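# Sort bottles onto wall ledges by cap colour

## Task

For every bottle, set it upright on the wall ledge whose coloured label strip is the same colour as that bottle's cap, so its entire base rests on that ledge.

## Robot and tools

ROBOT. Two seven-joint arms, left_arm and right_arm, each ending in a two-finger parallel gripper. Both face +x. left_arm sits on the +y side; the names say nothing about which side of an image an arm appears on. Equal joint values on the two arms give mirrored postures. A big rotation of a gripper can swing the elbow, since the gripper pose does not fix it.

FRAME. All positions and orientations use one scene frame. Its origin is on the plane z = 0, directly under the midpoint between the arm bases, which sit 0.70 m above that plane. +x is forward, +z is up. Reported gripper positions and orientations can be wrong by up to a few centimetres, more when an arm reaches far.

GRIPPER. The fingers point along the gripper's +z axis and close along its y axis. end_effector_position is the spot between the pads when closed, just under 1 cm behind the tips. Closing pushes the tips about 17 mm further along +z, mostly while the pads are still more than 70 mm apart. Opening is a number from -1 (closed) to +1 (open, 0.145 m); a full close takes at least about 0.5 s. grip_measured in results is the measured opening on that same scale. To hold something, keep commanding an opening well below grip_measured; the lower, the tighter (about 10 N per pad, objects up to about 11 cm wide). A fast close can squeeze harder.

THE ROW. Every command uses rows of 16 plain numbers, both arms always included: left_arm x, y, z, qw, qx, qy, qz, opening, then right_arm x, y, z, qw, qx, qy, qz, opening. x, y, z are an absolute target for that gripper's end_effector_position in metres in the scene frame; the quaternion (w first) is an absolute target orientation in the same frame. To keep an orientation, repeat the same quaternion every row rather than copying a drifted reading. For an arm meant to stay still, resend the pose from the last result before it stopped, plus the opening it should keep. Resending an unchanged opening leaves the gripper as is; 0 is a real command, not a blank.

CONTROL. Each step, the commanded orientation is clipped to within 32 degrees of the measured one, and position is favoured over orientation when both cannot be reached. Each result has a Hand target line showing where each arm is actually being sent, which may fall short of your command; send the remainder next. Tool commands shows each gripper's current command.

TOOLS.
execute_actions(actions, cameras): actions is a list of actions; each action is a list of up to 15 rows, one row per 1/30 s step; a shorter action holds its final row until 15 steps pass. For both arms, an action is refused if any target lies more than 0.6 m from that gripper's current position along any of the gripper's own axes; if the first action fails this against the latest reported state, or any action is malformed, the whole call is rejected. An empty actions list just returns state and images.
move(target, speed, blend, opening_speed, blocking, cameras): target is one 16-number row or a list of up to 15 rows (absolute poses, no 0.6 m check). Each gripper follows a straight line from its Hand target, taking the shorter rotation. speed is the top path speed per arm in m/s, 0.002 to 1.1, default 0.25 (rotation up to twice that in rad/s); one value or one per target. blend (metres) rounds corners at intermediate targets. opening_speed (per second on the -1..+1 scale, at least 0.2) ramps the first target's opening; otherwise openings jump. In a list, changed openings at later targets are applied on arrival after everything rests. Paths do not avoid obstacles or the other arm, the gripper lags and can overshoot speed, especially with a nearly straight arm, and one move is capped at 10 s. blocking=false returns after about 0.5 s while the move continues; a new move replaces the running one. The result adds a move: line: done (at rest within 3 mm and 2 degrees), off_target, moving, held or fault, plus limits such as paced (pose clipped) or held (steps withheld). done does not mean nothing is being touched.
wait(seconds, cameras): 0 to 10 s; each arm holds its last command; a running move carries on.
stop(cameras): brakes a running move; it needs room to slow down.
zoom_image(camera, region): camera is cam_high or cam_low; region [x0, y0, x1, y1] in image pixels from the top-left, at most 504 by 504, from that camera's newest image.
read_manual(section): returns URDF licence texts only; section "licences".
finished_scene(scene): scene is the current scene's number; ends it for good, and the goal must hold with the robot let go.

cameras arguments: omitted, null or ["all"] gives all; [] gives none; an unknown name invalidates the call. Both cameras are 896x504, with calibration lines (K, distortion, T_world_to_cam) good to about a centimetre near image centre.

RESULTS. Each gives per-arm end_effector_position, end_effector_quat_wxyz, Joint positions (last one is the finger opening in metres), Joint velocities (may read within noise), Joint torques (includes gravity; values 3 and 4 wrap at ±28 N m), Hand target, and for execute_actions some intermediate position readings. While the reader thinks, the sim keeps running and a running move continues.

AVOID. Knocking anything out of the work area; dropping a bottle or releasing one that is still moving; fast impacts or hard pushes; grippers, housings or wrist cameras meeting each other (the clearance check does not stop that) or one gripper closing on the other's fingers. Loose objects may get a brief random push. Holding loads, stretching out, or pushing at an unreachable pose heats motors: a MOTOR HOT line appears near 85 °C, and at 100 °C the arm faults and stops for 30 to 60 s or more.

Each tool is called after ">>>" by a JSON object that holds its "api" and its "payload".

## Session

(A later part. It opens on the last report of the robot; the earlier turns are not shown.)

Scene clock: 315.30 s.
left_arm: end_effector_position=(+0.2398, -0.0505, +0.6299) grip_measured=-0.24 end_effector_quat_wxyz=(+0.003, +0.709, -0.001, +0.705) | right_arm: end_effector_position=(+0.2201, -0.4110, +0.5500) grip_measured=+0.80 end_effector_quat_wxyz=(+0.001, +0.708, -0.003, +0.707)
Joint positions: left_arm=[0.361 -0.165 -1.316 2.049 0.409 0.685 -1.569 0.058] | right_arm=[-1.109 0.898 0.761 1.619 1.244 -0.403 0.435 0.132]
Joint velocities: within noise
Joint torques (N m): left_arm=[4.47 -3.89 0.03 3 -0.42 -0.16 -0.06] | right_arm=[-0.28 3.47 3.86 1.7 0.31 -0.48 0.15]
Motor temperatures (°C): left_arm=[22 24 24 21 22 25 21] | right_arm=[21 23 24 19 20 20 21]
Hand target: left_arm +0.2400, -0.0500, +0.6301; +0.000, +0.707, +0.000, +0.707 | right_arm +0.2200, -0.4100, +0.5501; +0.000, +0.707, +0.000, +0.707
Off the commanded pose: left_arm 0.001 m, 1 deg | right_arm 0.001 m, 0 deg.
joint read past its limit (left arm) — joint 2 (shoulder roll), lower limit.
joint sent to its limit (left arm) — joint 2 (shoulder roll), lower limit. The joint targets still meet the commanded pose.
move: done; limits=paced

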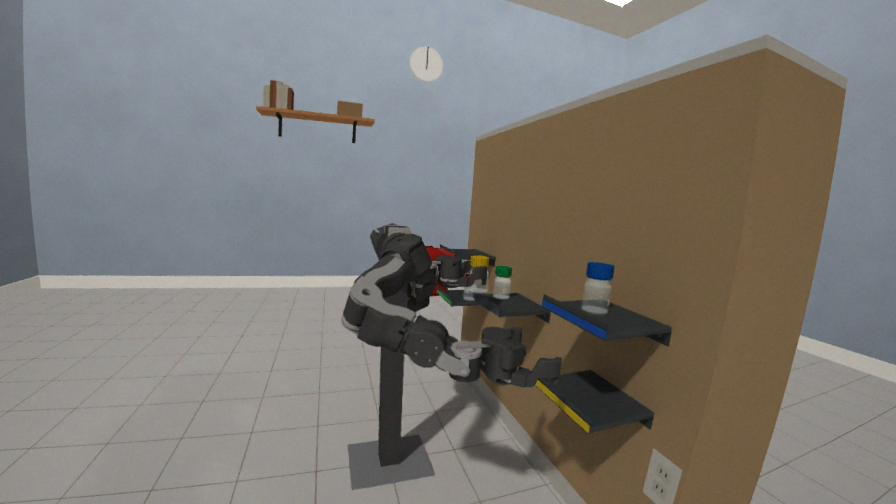

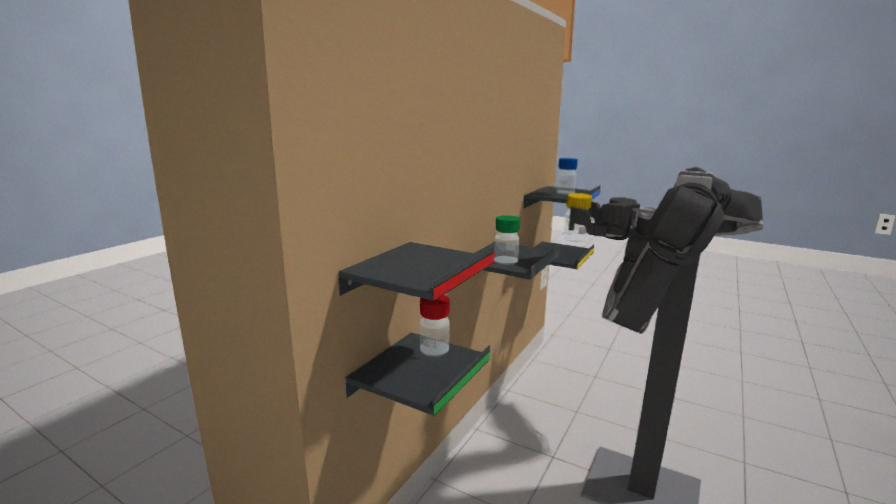

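>>> {"api": "move", "payload": {"target": [[0.385,-0.05,0.63,0,0.7071,0,0.7071,-0.7,0.22,-0.41,0.55,0,0.7071,0,0.7071,0.8],[0.385,-0.05,0.605,0,0.7071,0,0.7071,-0.7,0.22,-0.41,0.55,0,0.7071,0,0.7071,0.8]], "speed": [0.12,0.05]}}

>>> {"api": "zoom_image", "payload": {"camera": "cam_high", "region": [420, 200, 580, 360]}}

>>> {"api": "zoom_image", "payload": {"camera": "cam_low", "region": [460, 160, 660, 320]}}

Scene clock: 325.13 s.
left_arm: end_effector_position=(+0.3847, -0.0499, +0.6051) grip_measured=-0.24 end_effector_quat_wxyz=(+0.000, +0.709, +0.001, +0.705) | right_arm: end_effector_position=(+0.2201, -0.4110, +0.5500) grip_measured=+0.80 end_effector_quat_wxyz=(+0.001, +0.708, -0.003, +0.707)
Joint positions: left_arm=[0.722 -0.071 -1.055 1.533 0.63 0.351 -1.188 0.058] | right_arm=[-1.109 0.898 0.761 1.619 1.244 -0.403 0.435 0.132]
Joint velocities: within noise
Joint torques (N m): left_arm=[8.08 -2.57 0.99 3.7 -0.51 -0.49 0.17] | right_arm=[-0.28 3.52 3.95 1.73 0.27 -0.47 0.18]
Motor temperatures (°C): left_arm=[22 23 24 21 22 24 21] | right_arm=[21 23 24 19 20 20 21]
Hand target: left_arm +0.3850, -0.0500, +0.6051; +0.000, +0.707, +0.000, +0.707 | right_arm +0.2200, -0.4100, +0.5501; +0.000, +0.707, +0.000, +0.707
Off the commanded pose: left_arm 0.000 m, 0 deg | right_arm 0.001 m, 0 deg.
move: done

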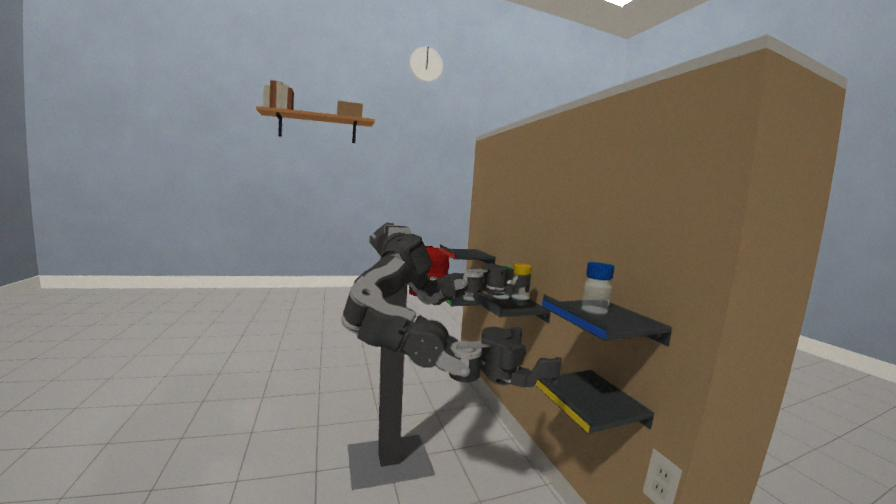

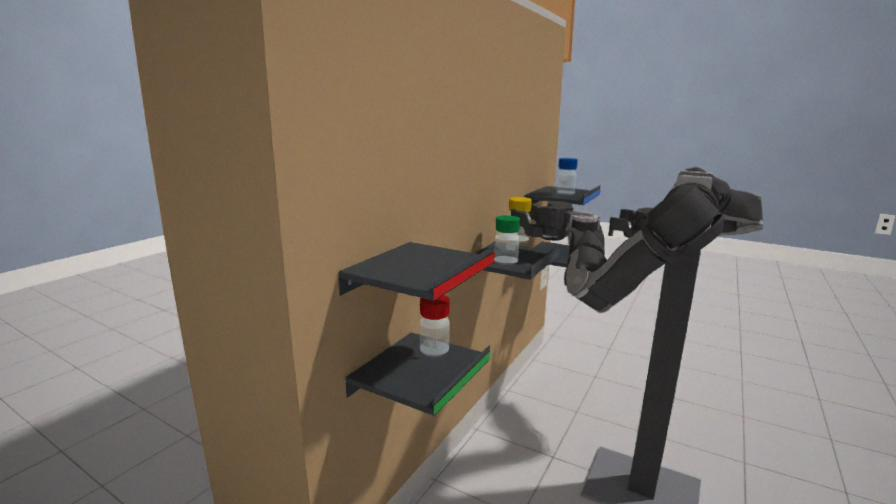

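Scaled by 3.150 from the camera's 896x504 image, which has a finer 1280x720 frame.

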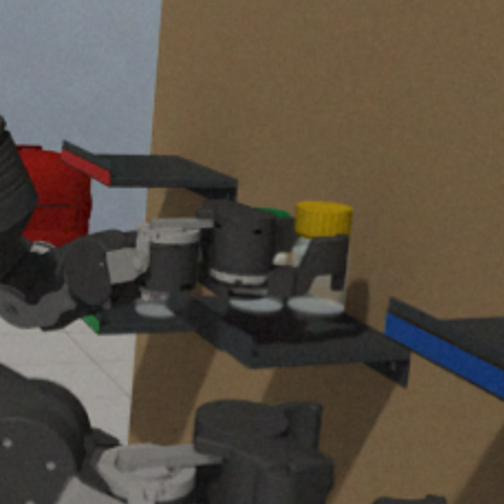

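Scaled by 2.520 from the camera's 896x504 image, which has a finer 1280x720 frame.

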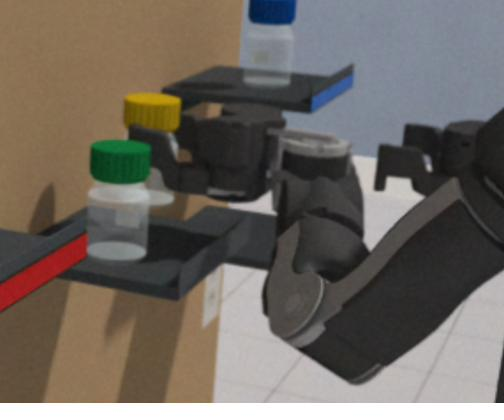

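>>> {"api": "move", "payload": {"target": [0.385,-0.05,0.59,0,0.7071,0,0.7071,-0.7,0.22,-0.41,0.55,0,0.7071,0,0.7071,0.8], "speed": 0.02}}

>>> {"api": "zoom_image", "payload": {"camera": "cam_high", "region": [470, 240, 560, 330]}}

>>> {"api": "move", "payload": {"target": [0.385,-0.05,0.583,0,0.7071,0,0.7071,-0.7,0.22,-0.41,0.55,0,0.7071,0,0.7071,0.8], "speed": 0.02}}

>>> {"api": "zoom_image", "payload": {"camera": "cam_high", "region": [470, 240, 560, 330]}}

Scene clock: 333.30 s.
left_arm: end_effector_position=(+0.3847, -0.0503, +0.5912) grip_measured=-0.24 end_effector_quat_wxyz=(+0.001, +0.708, +0.001, +0.706) | right_arm: end_effector_position=(+0.2201, -0.4110, +0.5500) grip_measured=+0.80 end_effector_quat_wxyz=(+0.001, +0.708, -0.003, +0.707)
Joint positions: left_arm=[0.713 -0.054 -1.094 1.502 0.631 0.286 -1.188 0.058] | right_arm=[-1.109 0.898 0.761 1.619 1.244 -0.403 0.435 0.132]
Joint velocities: within noise
Joint torques (N m): left_arm=[7.61 -2.39 1.05 3.52 -0.5 -0.5 0.16] | right_arm=[-0.28 3.39 3.88 1.66 0.31 -0.48 0.16]
Motor temperatures (°C): left_arm=[23 23 24 21 22 24 21] | right_arm=[21 23 24 19 20 20 21]
Hand target: left_arm +0.3850, -0.0500, +0.5900; +0.000, +0.707, +0.000, +0.707 | right_arm +0.2200, -0.4100, +0.5501; +0.000, +0.707, +0.000, +0.707
Off the commanded pose: left_arm 0.001 m, 0 deg | right_arm 0.001 m, 0 deg.
move: done

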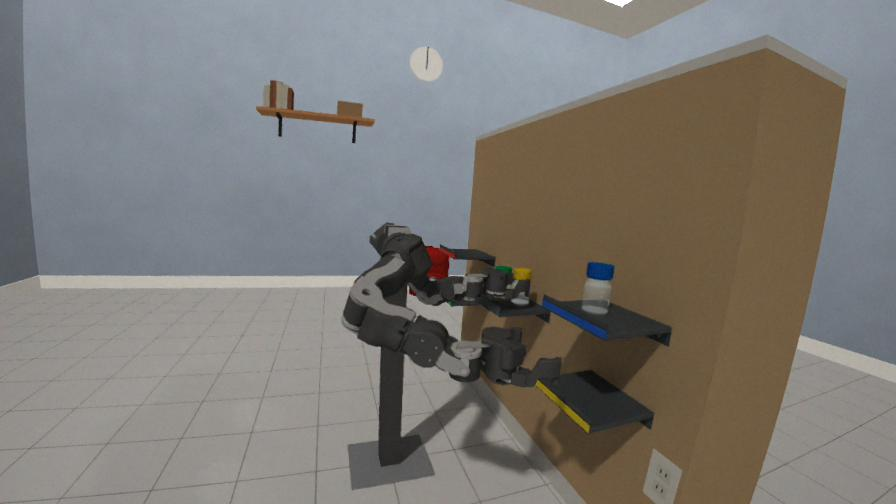

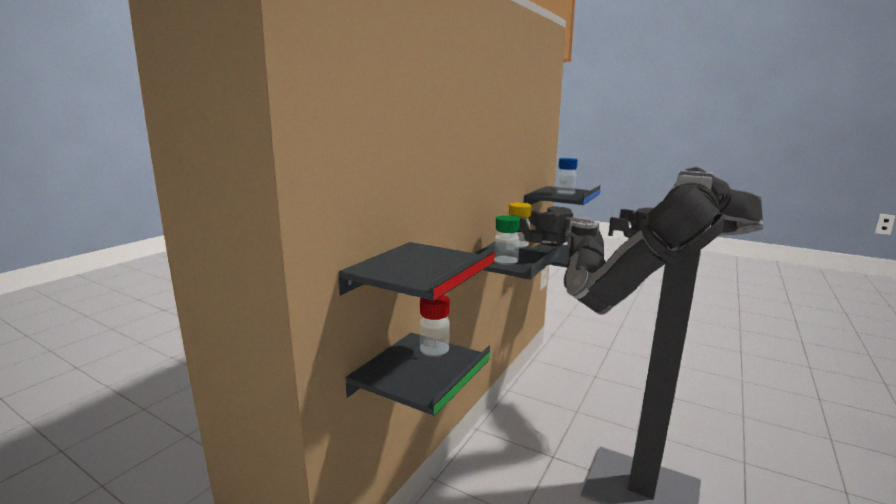

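Scaled by 5.600 from the camera's 896x504 image, which has a finer 1280x720 frame.

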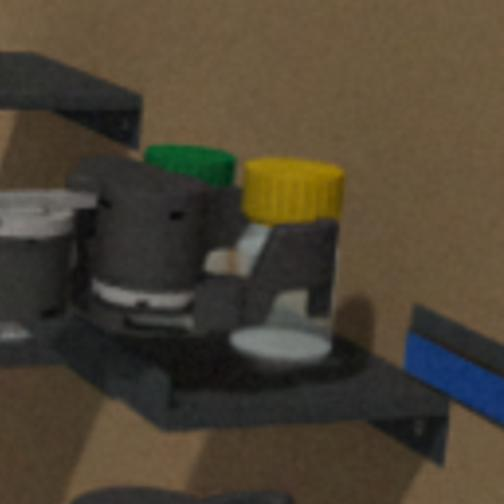

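Scene clock: 334.07 s.
left_arm: end_effector_position=(+0.3847, -0.0505, +0.5844) grip_measured=-0.24 end_effector_quat_wxyz=(+0.001, +0.708, +0.001, +0.706) | right_arm: end_effector_position=(+0.2201, -0.4110, +0.5500) grip_measured=+0.80 end_effector_quat_wxyz=(+0.001, +0.708, -0.003, +0.707)
Joint positions: left_arm=[0.71 -0.046 -1.113 1.486 0.633 0.255 -1.188 0.058] | right_arm=[-1.109 0.898 0.761 1.619 1.244 -0.403 0.435 0.132]
Joint velocities: within noise
Joint torques (N m): left_arm=[7.53 -2.36 1.07 3.51 -0.52 -0.5 0.15] | right_arm=[-0.38 3.55 3.93 1.68 0.29 -0.49 0.16]
Motor temperatures (°C): left_arm=[23 23 24 21 22 24 21] | right_arm=[21 23 24 19 20 20 21]
Hand target: left_arm +0.3850, -0.0500, +0.5830; +0.000, +0.707, +0.000, +0.707 | right_arm +0.2200, -0.4100, +0.5501; +0.000, +0.707, +0.000, +0.707
Off the commanded pose: left_arm 0.002 m, 0 deg | right_arm 0.001 m, 0 deg.
move: done

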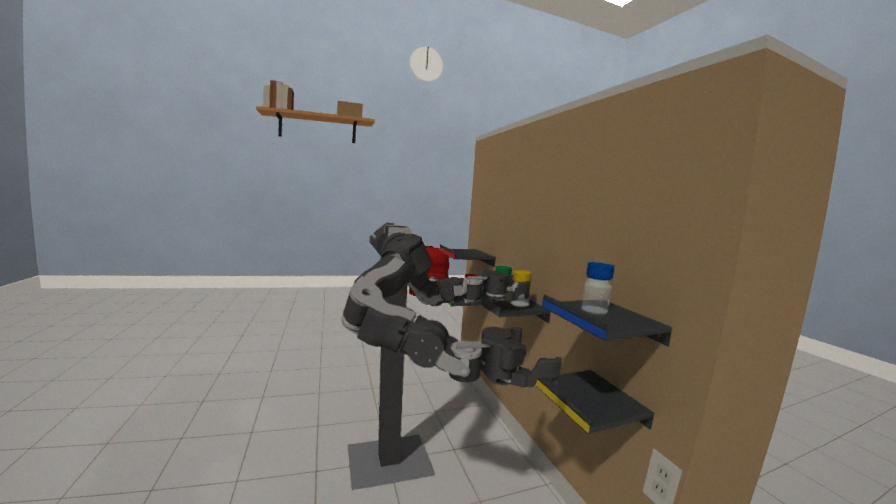

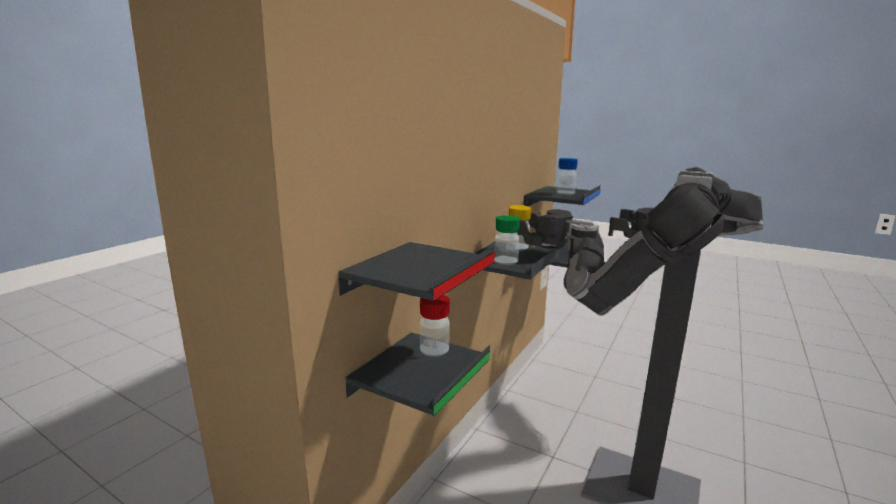

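Scaled by 5.600 from the camera's 896x504 image, which has a finer 1280x720 frame.

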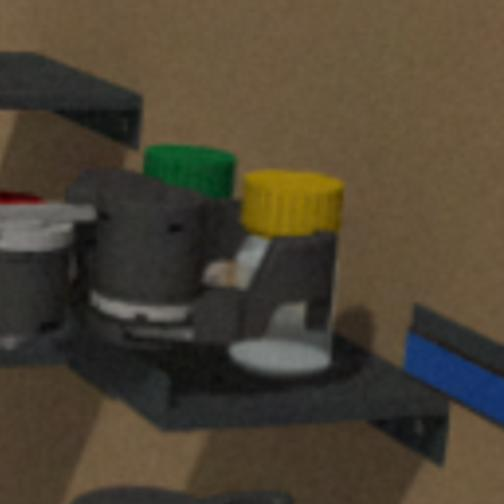

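Continue down until contact; images barely needed.

>>> {"api": "move", "payload": {"target": [0.385,-0.05,0.577,0,0.7071,0,0.7071,-0.7,0.22,-0.41,0.55,0,0.7071,0,0.7071,0.8], "speed": 0.02, "cameras": []}}

>>> {"api": "move", "payload": {"target": [0.385,-0.05,0.572,0,0.7071,0,0.7071,-0.7,0.22,-0.41,0.55,0,0.7071,0,0.7071,0.8], "speed": 0.02}}

>>> {"api": "zoom_image", "payload": {"camera": "cam_high", "region": [470, 240, 560, 330]}}

Scene clock: 341.93 s.
left_arm: end_effector_position=(+0.3848, -0.0505, +0.5791) grip_measured=-0.24 end_effector_quat_wxyz=(+0.002, +0.707, +0.001, +0.707) | right_arm: end_effector_position=(+0.2201, -0.4110, +0.5500) grip_measured=+0.80 end_effector_quat_wxyz=(+0.001, +0.708, -0.003, +0.707)
Joint positions: left_arm=[0.707 -0.041 -1.128 1.472 0.633 0.229 -1.188 0.058] | right_arm=[-1.109 0.898 0.761 1.619 1.244 -0.403 0.435 0.132]
Joint velocities: within noise
Joint torques (N m): left_arm=[7.35 -2.31 1.02 3.4 -0.48 -0.48 0.15] | right_arm=[-0.38 3.68 3.9 1.76 0.28 -0.49 0.15]
Motor temperatures (°C): left_arm=[23 23 24 21 22 24 21] | right_arm=[21 23 24 19 20 20 21]
Hand target: left_arm +0.3850, -0.0500, +0.5770; +0.000, +0.707, +0.000, +0.707 | right_arm +0.2200, -0.4100, +0.5501; +0.000, +0.707, +0.000, +0.707
Off the commanded pose: left_arm 0.002 m, 0 deg | right_arm 0.001 m, 0 deg.
move: done
No camera images: "cameras" was empty.

Scene clock: 342.67 s.
left_arm: end_effector_position=(+0.3848, -0.0503, +0.5787) grip_measured=-0.24 end_effector_quat_wxyz=(+0.002, +0.702, +0.004, +0.713) | right_arm: end_effector_position=(+0.2201, -0.4110, +0.5500) grip_measured=+0.80 end_effector_quat_wxyz=(+0.001, +0.708, -0.003, +0.707)
Joint positions: left_arm=[0.704 -0.04 -1.134 1.463 0.617 0.206 -1.187 0.058] | right_arm=[-1.109 0.898 0.761 1.619 1.244 -0.403 0.435 0.132]
Joint velocities: within noise
Joint torques (N m): left_arm=[6.05 -2.04 1.01 2.66 -0.19 -0.33 0.27] | right_arm=[-0.2 3.55 3.88 1.66 0.3 -0.47 0.15]
Motor temperatures (°C): left_arm=[23 23 24 21 22 24 21] | right_arm=[21 23 24 19 20 20 21]
Hand target: left_arm +0.3849, -0.0500, +0.5720; +0.000, +0.707, +0.000, +0.707 | right_arm +0.2200, -0.4100, +0.5501; +0.000, +0.707, +0.000, +0.707
Off the commanded pose: left_arm 0.007 m, 1 deg | right_arm 0.001 m, 0 deg.
move: off_target (left_arm)

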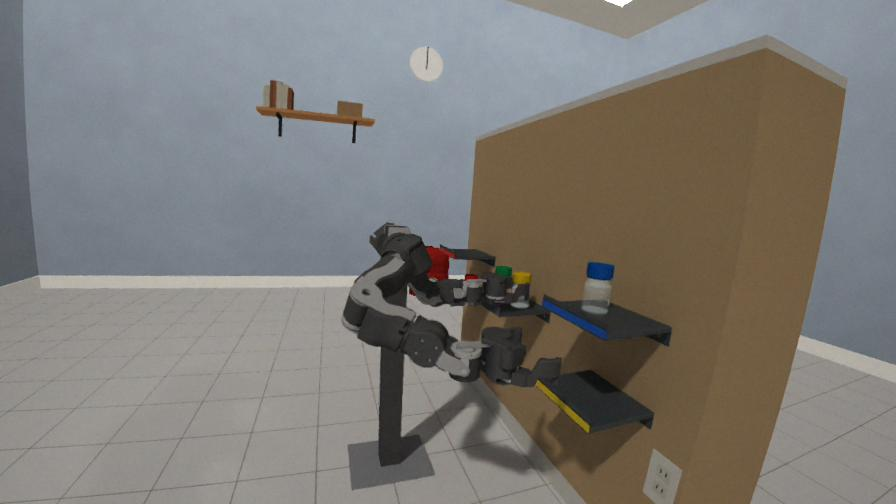

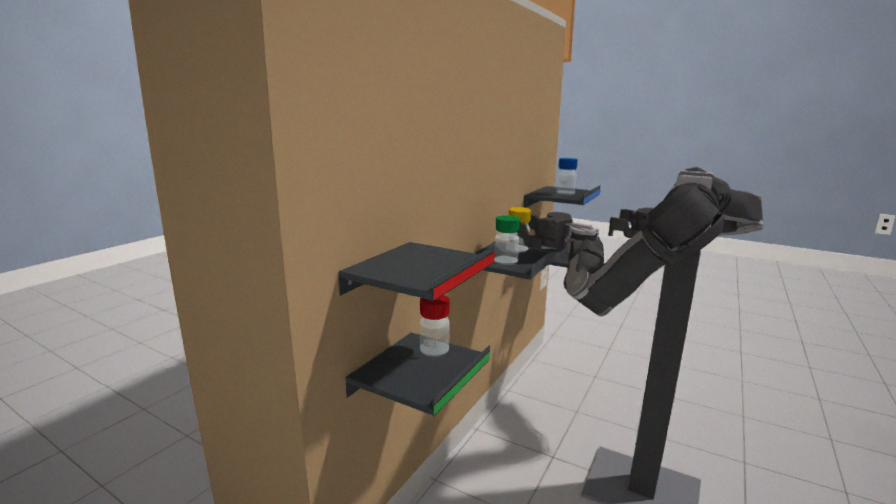

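Scaled by 5.600 from the camera's 896x504 image, which has a finer 1280x720 frame.

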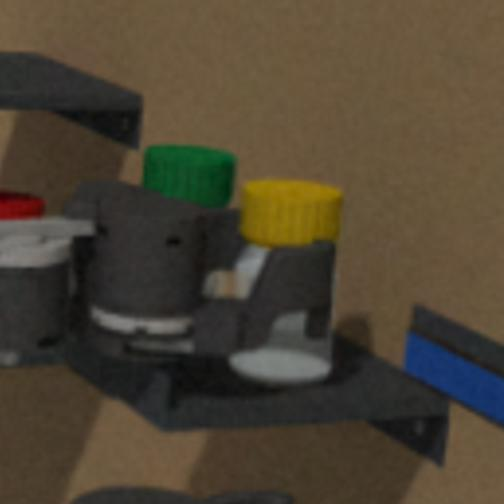

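>>> {"api": "move", "payload": {"target": [[0.385,-0.05,0.578,0,0.7071,0,0.7071,-0.7,0.22,-0.41,0.55,0,0.7071,0,0.7071,0.8],[0.385,-0.05,0.578,0,0.7071,0,0.7071,0.15,0.22,-0.41,0.55,0,0.7071,0,0.7071,0.8],[0.24,-0.05,0.582,0,0.7071,0,0.7071,0.15,0.22,-0.41,0.55,0,0.7071,0,0.7071,0.8]], "opening_speed": 0.8, "speed": [0.03,0.03,0.1]}}

>>> {"api": "zoom_image", "payload": {"camera": "cam_high", "region": [420, 200, 580, 360]}}

>>> {"api": "zoom_image", "payload": {"camera": "cam_low", "region": [460, 160, 660, 320]}}

Scene clock: 357.00 s.
left_arm: end_effector_position=(+0.2401, -0.0510, +0.5817) grip_measured=+0.15 end_effector_quat_wxyz=(+0.002, +0.707, -0.002, +0.707) | right_arm: end_effector_position=(+0.2201, -0.4110, +0.5500) grip_measured=+0.80 end_effector_quat_wxyz=(+0.001, +0.708, -0.003, +0.707)
Joint positions: left_arm=[0.356 -0.035 -1.412 1.942 0.383 0.435 -1.565 0.087] | right_arm=[-1.109 0.898 0.761 1.619 1.244 -0.403 0.435 0.132]
Joint velocities: within noise
Joint torques (N m): left_arm=[3.34 -3.78 0.9 4.78 -0.45 0 -0.03] | right_arm=[-0.33 3.52 3.96 1.69 0.28 -0.51 0.17]
Motor temperatures (°C): left_arm=[23 22 23 22 22 24 21] | right_arm=[21 23 24 19 20 21 21]
Hand target: left_arm +0.2399, -0.0500, +0.5819; +0.000, +0.707, +0.000, +0.707 | right_arm +0.2200, -0.4100, +0.5501; +0.000, +0.707, +0.000, +0.707
Off the commanded pose: left_arm 0.001 m, 0 deg | right_arm 0.001 m, 0 deg.
move: done

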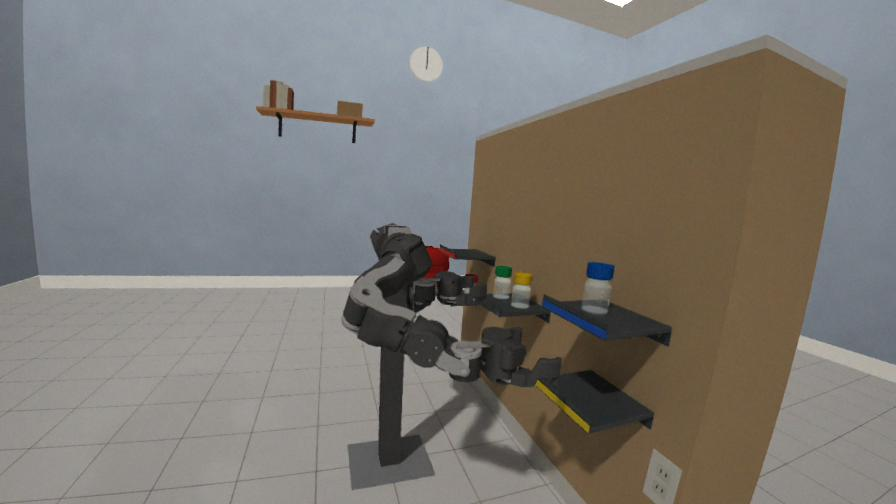

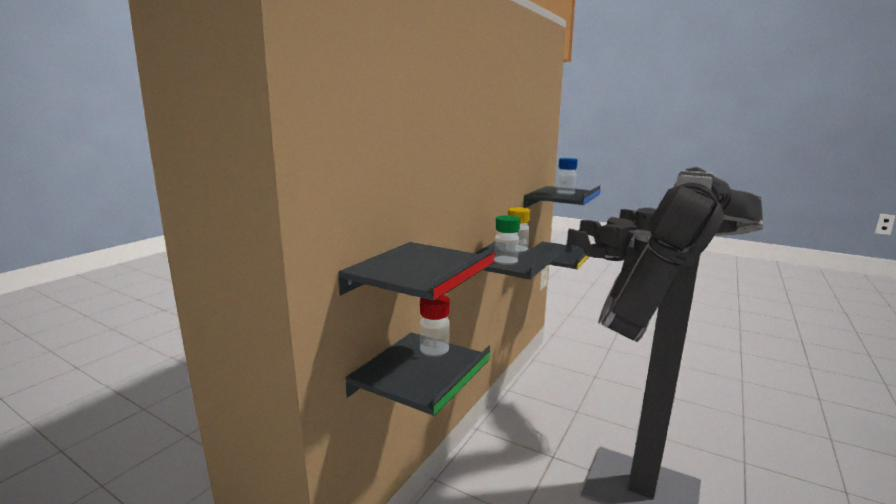

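Scaled by 3.150 from the camera's 896x504 image, which has a finer 1280x720 frame.

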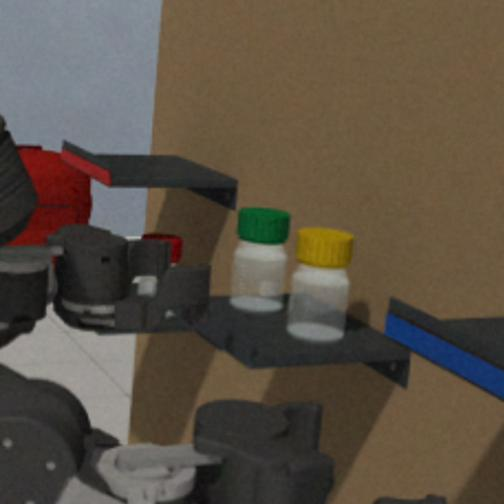

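Scaled by 2.520 from the camera's 896x504 image, which has a finer 1280x720 frame.

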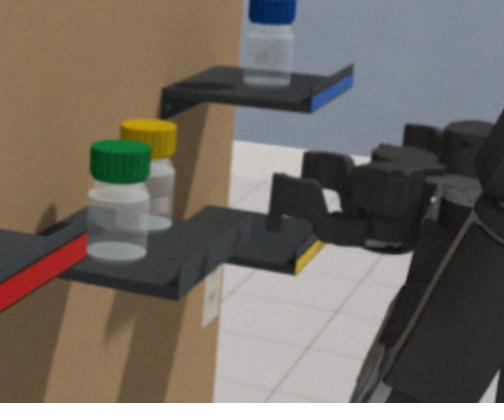

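>>> {"api": "move", "payload": {"target": [[0.22,0.30,0.55,0,0.7071,0,0.7071,1,0.22,-0.35,0.58,0,0.7071,0,0.7071,0.1],[0.24,0.345,0.487,0,0.7071,0,0.7071,1,0.25,-0.05,0.58,0,0.7071,0,0.7071,0.1]]}}

>>> {"api": "zoom_image", "payload": {"camera": "cam_high", "region": [420, 200, 580, 360]}}

>>> {"api": "zoom_image", "payload": {"camera": "cam_low", "region": [360, 160, 660, 400]}}

Scene clock: 375.03 s.
left_arm: end_effector_position=(+0.2409, +0.3441, +0.4874) grip_measured=+1.00 end_effector_quat_wxyz=(-0.036, +0.798, -0.008, +0.602) | right_arm: end_effector_position=(+0.2497, -0.0487, +0.5809) grip_measured=+0.10 end_effector_quat_wxyz=(-0.004, +0.706, +0.001, +0.708)
Joint positions: left_arm=[0.466 1.699 -1.564 1.865 1.32 -0.789 -0.344 0.145] | right_arm=[-0.195 0.19 -0.841 2.301 -0.023 0.453 -0.839 0.083]
Joint velocities: within noise
Joint torques (N m): left_arm=[2.6 6.87 1.02 0.68 0.07 -0.58 0.2] | right_arm=[0.8 -1.49 0.24 3.67 -0.36 -0.15 -0.12]
Motor temperatures (°C): left_arm=[22 23 23 22 22 24 21] | right_arm=[21 23 24 19 20 20 21]
Hand target: left_arm +0.2403, +0.3448, +0.4871; -0.037, +0.799, -0.009, +0.600 | right_arm +0.2500, -0.0500, +0.5799; +0.000, +0.707, +0.000, +0.707
Off the commanded pose: left_arm 0.001 m, 17 deg | right_arm 0.002 m, 1 deg.
joint read past its limit (left arm) — joint 6 (wrist pitch), lower limit.
joint sent to its limit (left arm) — joint 3 (upper arm roll), lower limit; joint 6 (wrist pitch), lower limit. The joint targets are off in orientation, not in position.
move: off_target (left_arm)

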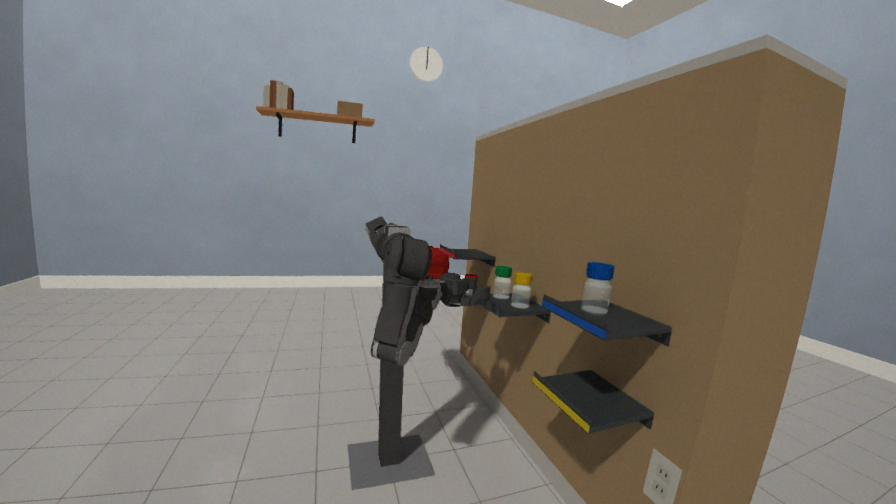

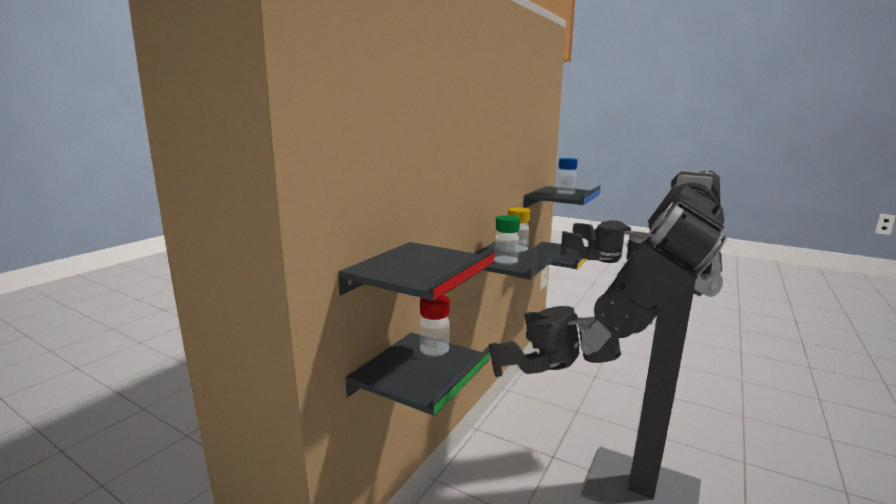

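Scaled by 3.150 from the camera's 896x504 image, which has a finer 1280x720 frame.

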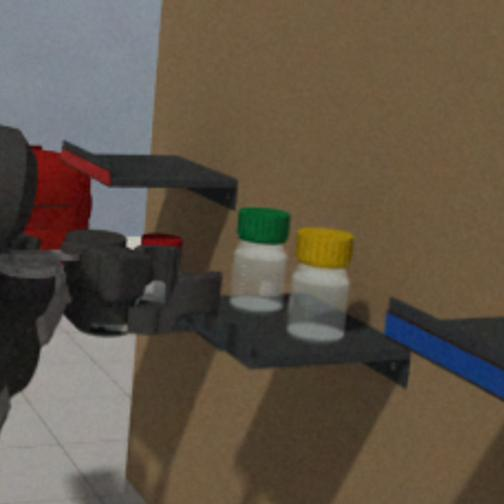

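Scaled by 1.680 from the camera's 896x504 image, which has a finer 1280x720 frame.

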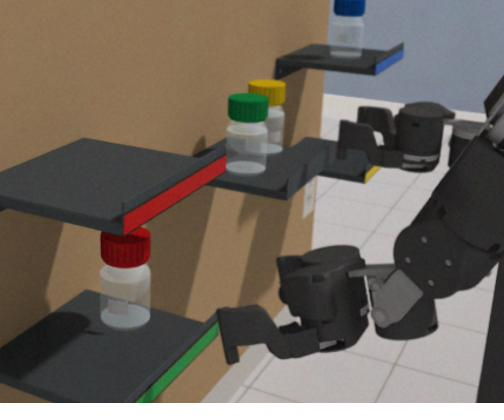

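>>> {"api": "move", "payload": {"target": [[0.2409,0.3441,0.4874,-0.037,0.798,-0.009,0.6,1,0.33,-0.053,0.58,0,0.7071,0,0.7071,0.12]], "speed": 0.1}}

>>> {"api": "zoom_image", "payload": {"camera": "cam_high", "region": [470, 240, 560, 330]}}

>>> {"api": "zoom_image", "payload": {"camera": "cam_low", "region": [480, 180, 600, 290]}}

Scene clock: 387.77 s.
left_arm: end_effector_position=(+0.2410, +0.3441, +0.4875) grip_measured=+1.00 end_effector_quat_wxyz=(-0.037, +0.798, -0.008, +0.602) | right_arm: end_effector_position=(+0.3301, -0.0542, +0.5811) grip_measured=+0.12 end_effector_quat_wxyz=(+0.002, +0.706, -0.002, +0.708)
Joint positions: left_arm=[0.466 1.699 -1.563 1.865 1.32 -0.788 -0.344 0.145] | right_arm=[0.107 0.115 -0.643 2.049 0.175 0.486 -0.724 0.085]
Joint velocities: within noise
Joint torques (N m): left_arm=[2.31 6.66 1.68 1.32 -0.02 -0.49 0.08] | right_arm=[3.07 -1.23 0.18 3.66 -0.21 -0.34 0.12]
Motor temperatures (°C): left_arm=[22 24 23 22 22 24 21] | right_arm=[21 23 24 20 20 20 21]
Hand target: left_arm +0.2409, +0.3440, +0.4874; -0.037, +0.799, -0.009, +0.600 | right_arm +0.3300, -0.0531, +0.5800; +0.000, +0.707, +0.000, +0.707
Off the commanded pose: left_arm 0.000 m, 0 deg | right_arm 0.002 m, 0 deg.
joint read past its limit (left arm) — joint 6 (wrist pitch), lower limit.
move: done

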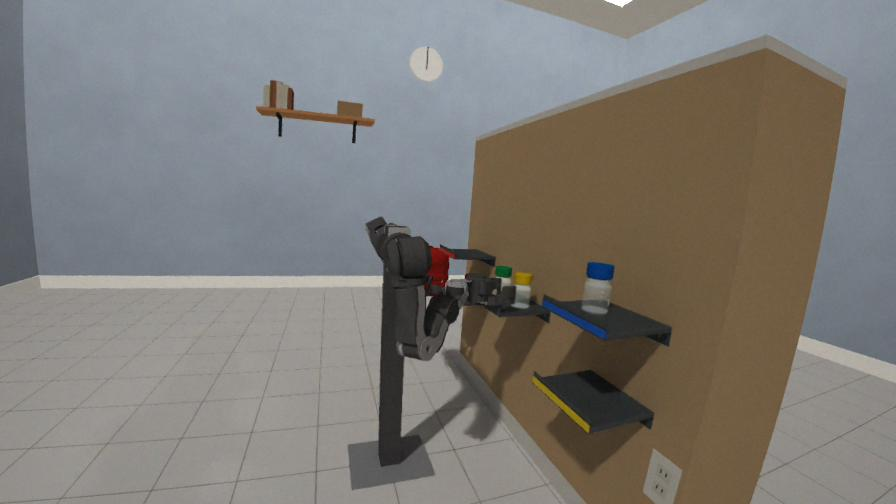

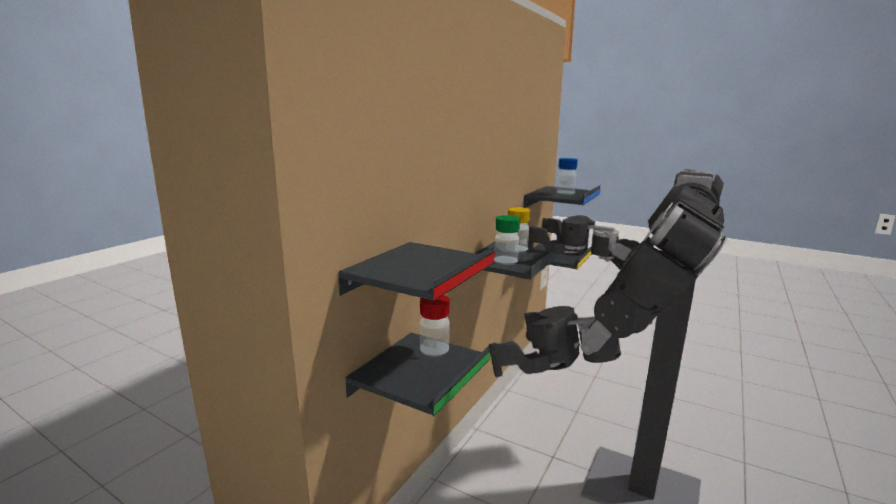

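Scaled by 5.600 from the camera's 896x504 image, which has a finer 1280x720 frame.

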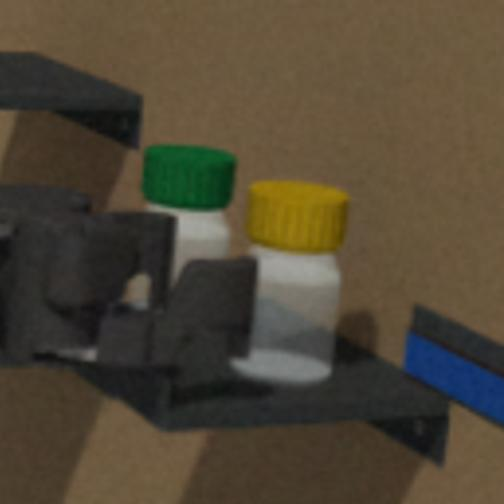

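Scaled by 4.200 from the camera's 896x504 image, which has a finer 1280x720 frame.

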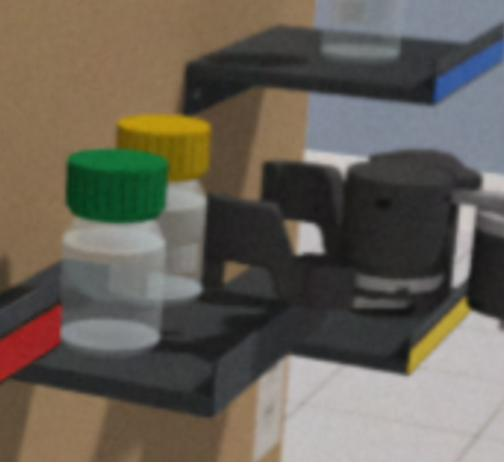

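>>> {"api": "move", "payload": {"target": [[0.2409,0.3441,0.4874,-0.037,0.798,-0.009,0.6,1,0.382,-0.053,0.58,0,0.7071,0,0.7071,0.12],[0.2409,0.3441,0.4874,-0.037,0.798,-0.009,0.6,1,0.382,-0.053,0.58,0,0.7071,0,0.7071,-0.6]], "speed": 0.1, "opening_speed": 0.8}}

>>> {"api": "zoom_image", "payload": {"camera": "cam_high", "region": [470, 240, 560, 330]}}

>>> {"api": "zoom_image", "payload": {"camera": "cam_low", "region": [480, 180, 600, 290]}}

Scene clock: 400.13 s.
left_arm: end_effector_position=(+0.2410, +0.3441, +0.4875) grip_measured=+1.00 end_effector_quat_wxyz=(-0.037, +0.798, -0.008, +0.602) | right_arm: end_effector_position=(+0.3821, -0.0540, +0.5805) grip_measured=-0.24 end_effector_quat_wxyz=(+0.003, +0.707, -0.001, +0.707)
Joint positions: left_arm=[0.466 1.699 -1.563 1.865 1.32 -0.788 -0.344 0.145] | right_arm=[0.299 0.084 -0.581 1.822 0.255 0.448 -0.662 0.058]
Joint velocities: within noise
Joint torques (N m): left_arm=[2.31 6.66 1.68 1.32 -0.02 -0.49 0.08] | right_arm=[4.34 -1.28 0.65 3.73 -0.15 -0.47 0.13]
Motor temperatures (°C): left_arm=[21 25 23 21 22 24 21] | right_arm=[21 23 23 20 20 20 21]
Hand target: left_arm +0.2409, +0.3440, +0.4874; -0.037, +0.799, -0.009, +0.601 | right_arm +0.3820, -0.0531, +0.5799; +0.000, +0.707, +0.000, +0.707
Off the commanded pose: left_arm 0.000 m, 0 deg | right_arm 0.001 m, 0 deg.
joint read past its limit (left arm) — joint 6 (wrist pitch), lower limit.
move: done

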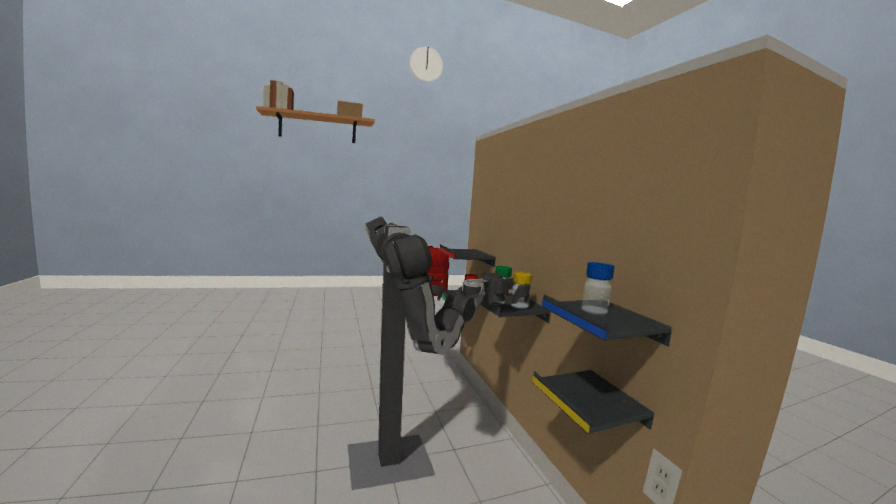

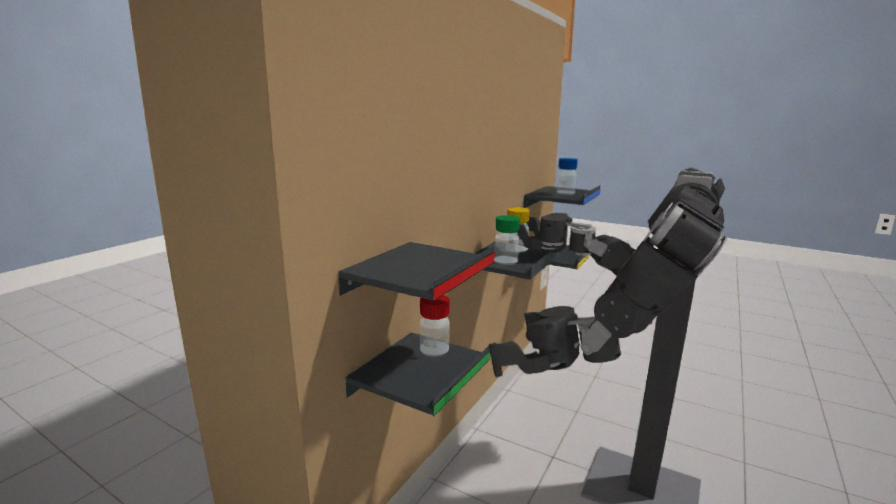

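Scaled by 5.600 from the camera's 896x504 image, which has a finer 1280x720 frame.

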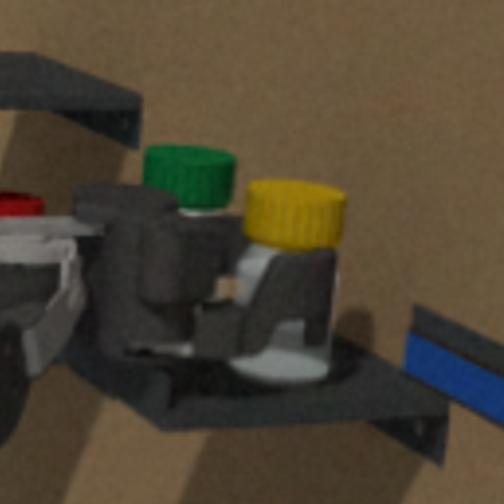

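Scaled by 4.200 from the camera's 896x504 image, which has a finer 1280x720 frame.

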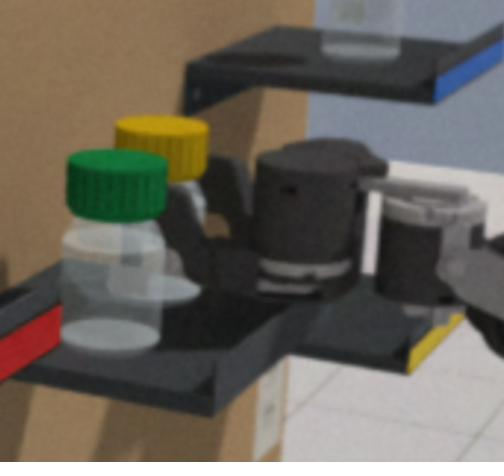

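>>> {"api": "move", "payload": {"target": [[0.2409,0.3441,0.50,-0.037,0.798,-0.009,0.6,1,0.382,-0.053,0.615,0,0.7071,0,0.7071,-0.6],[0.24,0.345,0.69,0,0.7071,0,0.7071,1,0.24,-0.06,0.62,0,0.7071,0,0.7071,-0.6],[0.24,0.345,0.69,0,0.7071,0,0.7071,1,0.24,-0.38,0.525,0,0.7071,0,0.7071,-0.6]], "speed": [0.08,0.2,0.2]}}

>>> {"api": "zoom_image", "payload": {"camera": "cam_high", "region": [420, 170, 680, 420]}}

Scene clock: 420.00 s.
left_arm: end_effector_position=(+0.2411, +0.3442, +0.6915) grip_measured=+1.00 end_effector_quat_wxyz=(-0.137, +0.567, +0.106, +0.805) | right_arm: end_effector_position=(+0.2402, -0.3810, +0.5245) grip_measured=-0.24 end_effector_quat_wxyz=(+0.002, +0.709, -0.001, +0.705)
Joint positions: left_arm=[1.005 2.011 -1.562 2.302 1.109 -0.789 -0.869 0.145] | right_arm=[-1.158 1.095 0.512 1.659 1.263 -0.644 0.177 0.058]
Joint velocities: within noise
Joint torques (N m): left_arm=[0.83 3.26 1.46 1.14 -0.18 -0.38 -0.06] | right_arm=[0.96 2.94 3.04 1.5 0.25 -0.63 0.19]
Motor temperatures (°C): left_arm=[21 25 23 21 21 24 21] | right_arm=[22 23 23 20 20 21 21]
Hand target: left_arm +0.2408, +0.3447, +0.6897; -0.138, +0.570, +0.108, +0.803 | right_arm +0.2400, -0.3800, +0.5250; +0.000, +0.707, +0.000, +0.707
Off the commanded pose: left_arm 0.002 m, 28 deg | right_arm 0.001 m, 0 deg.
joint read past its limit (left arm) — joint 2 (shoulder roll), upper limit; joint 6 (wrist pitch), lower limit.
joint sent to its limit (left arm) — joint 2 (shoulder roll), upper limit; joint 3 (upper arm roll), lower limit; joint 6 (wrist pitch), lower limit. The joint targets are off in orientation, not in position.
move: off_target (left_arm)

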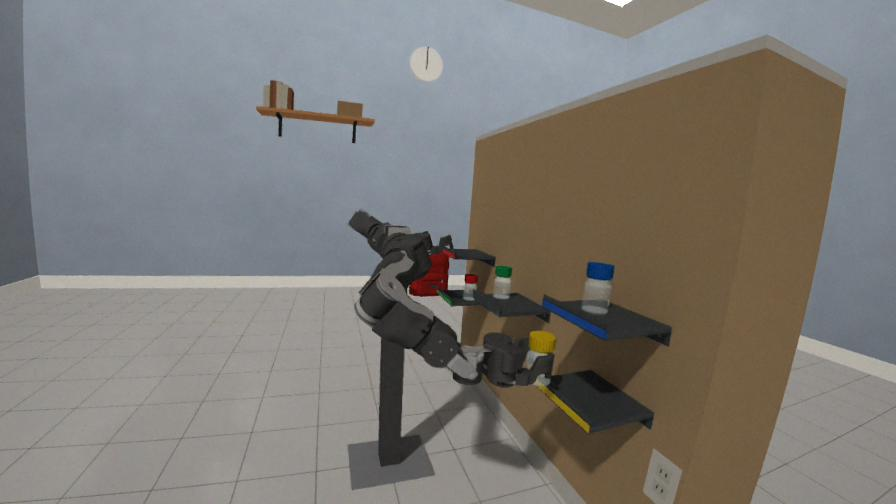

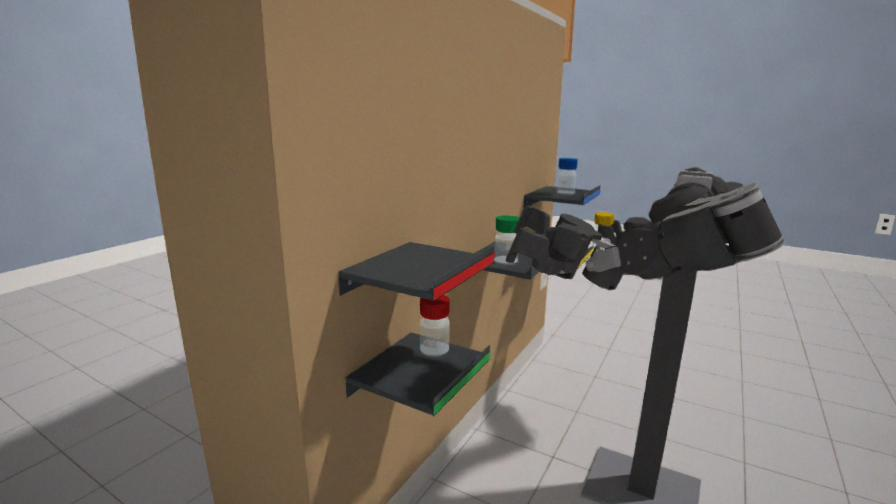

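Scaled by 1.938 from the camera's 896x504 image, which has a finer 1280x720 frame.

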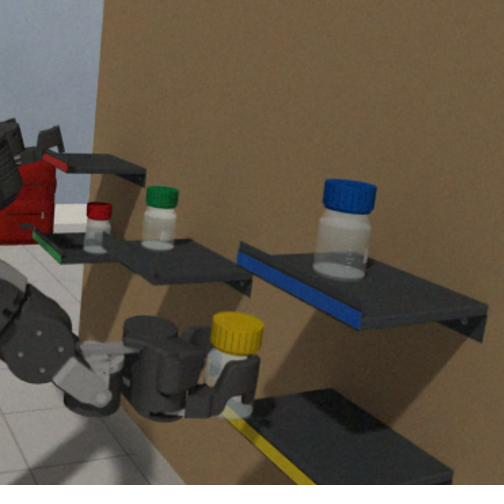

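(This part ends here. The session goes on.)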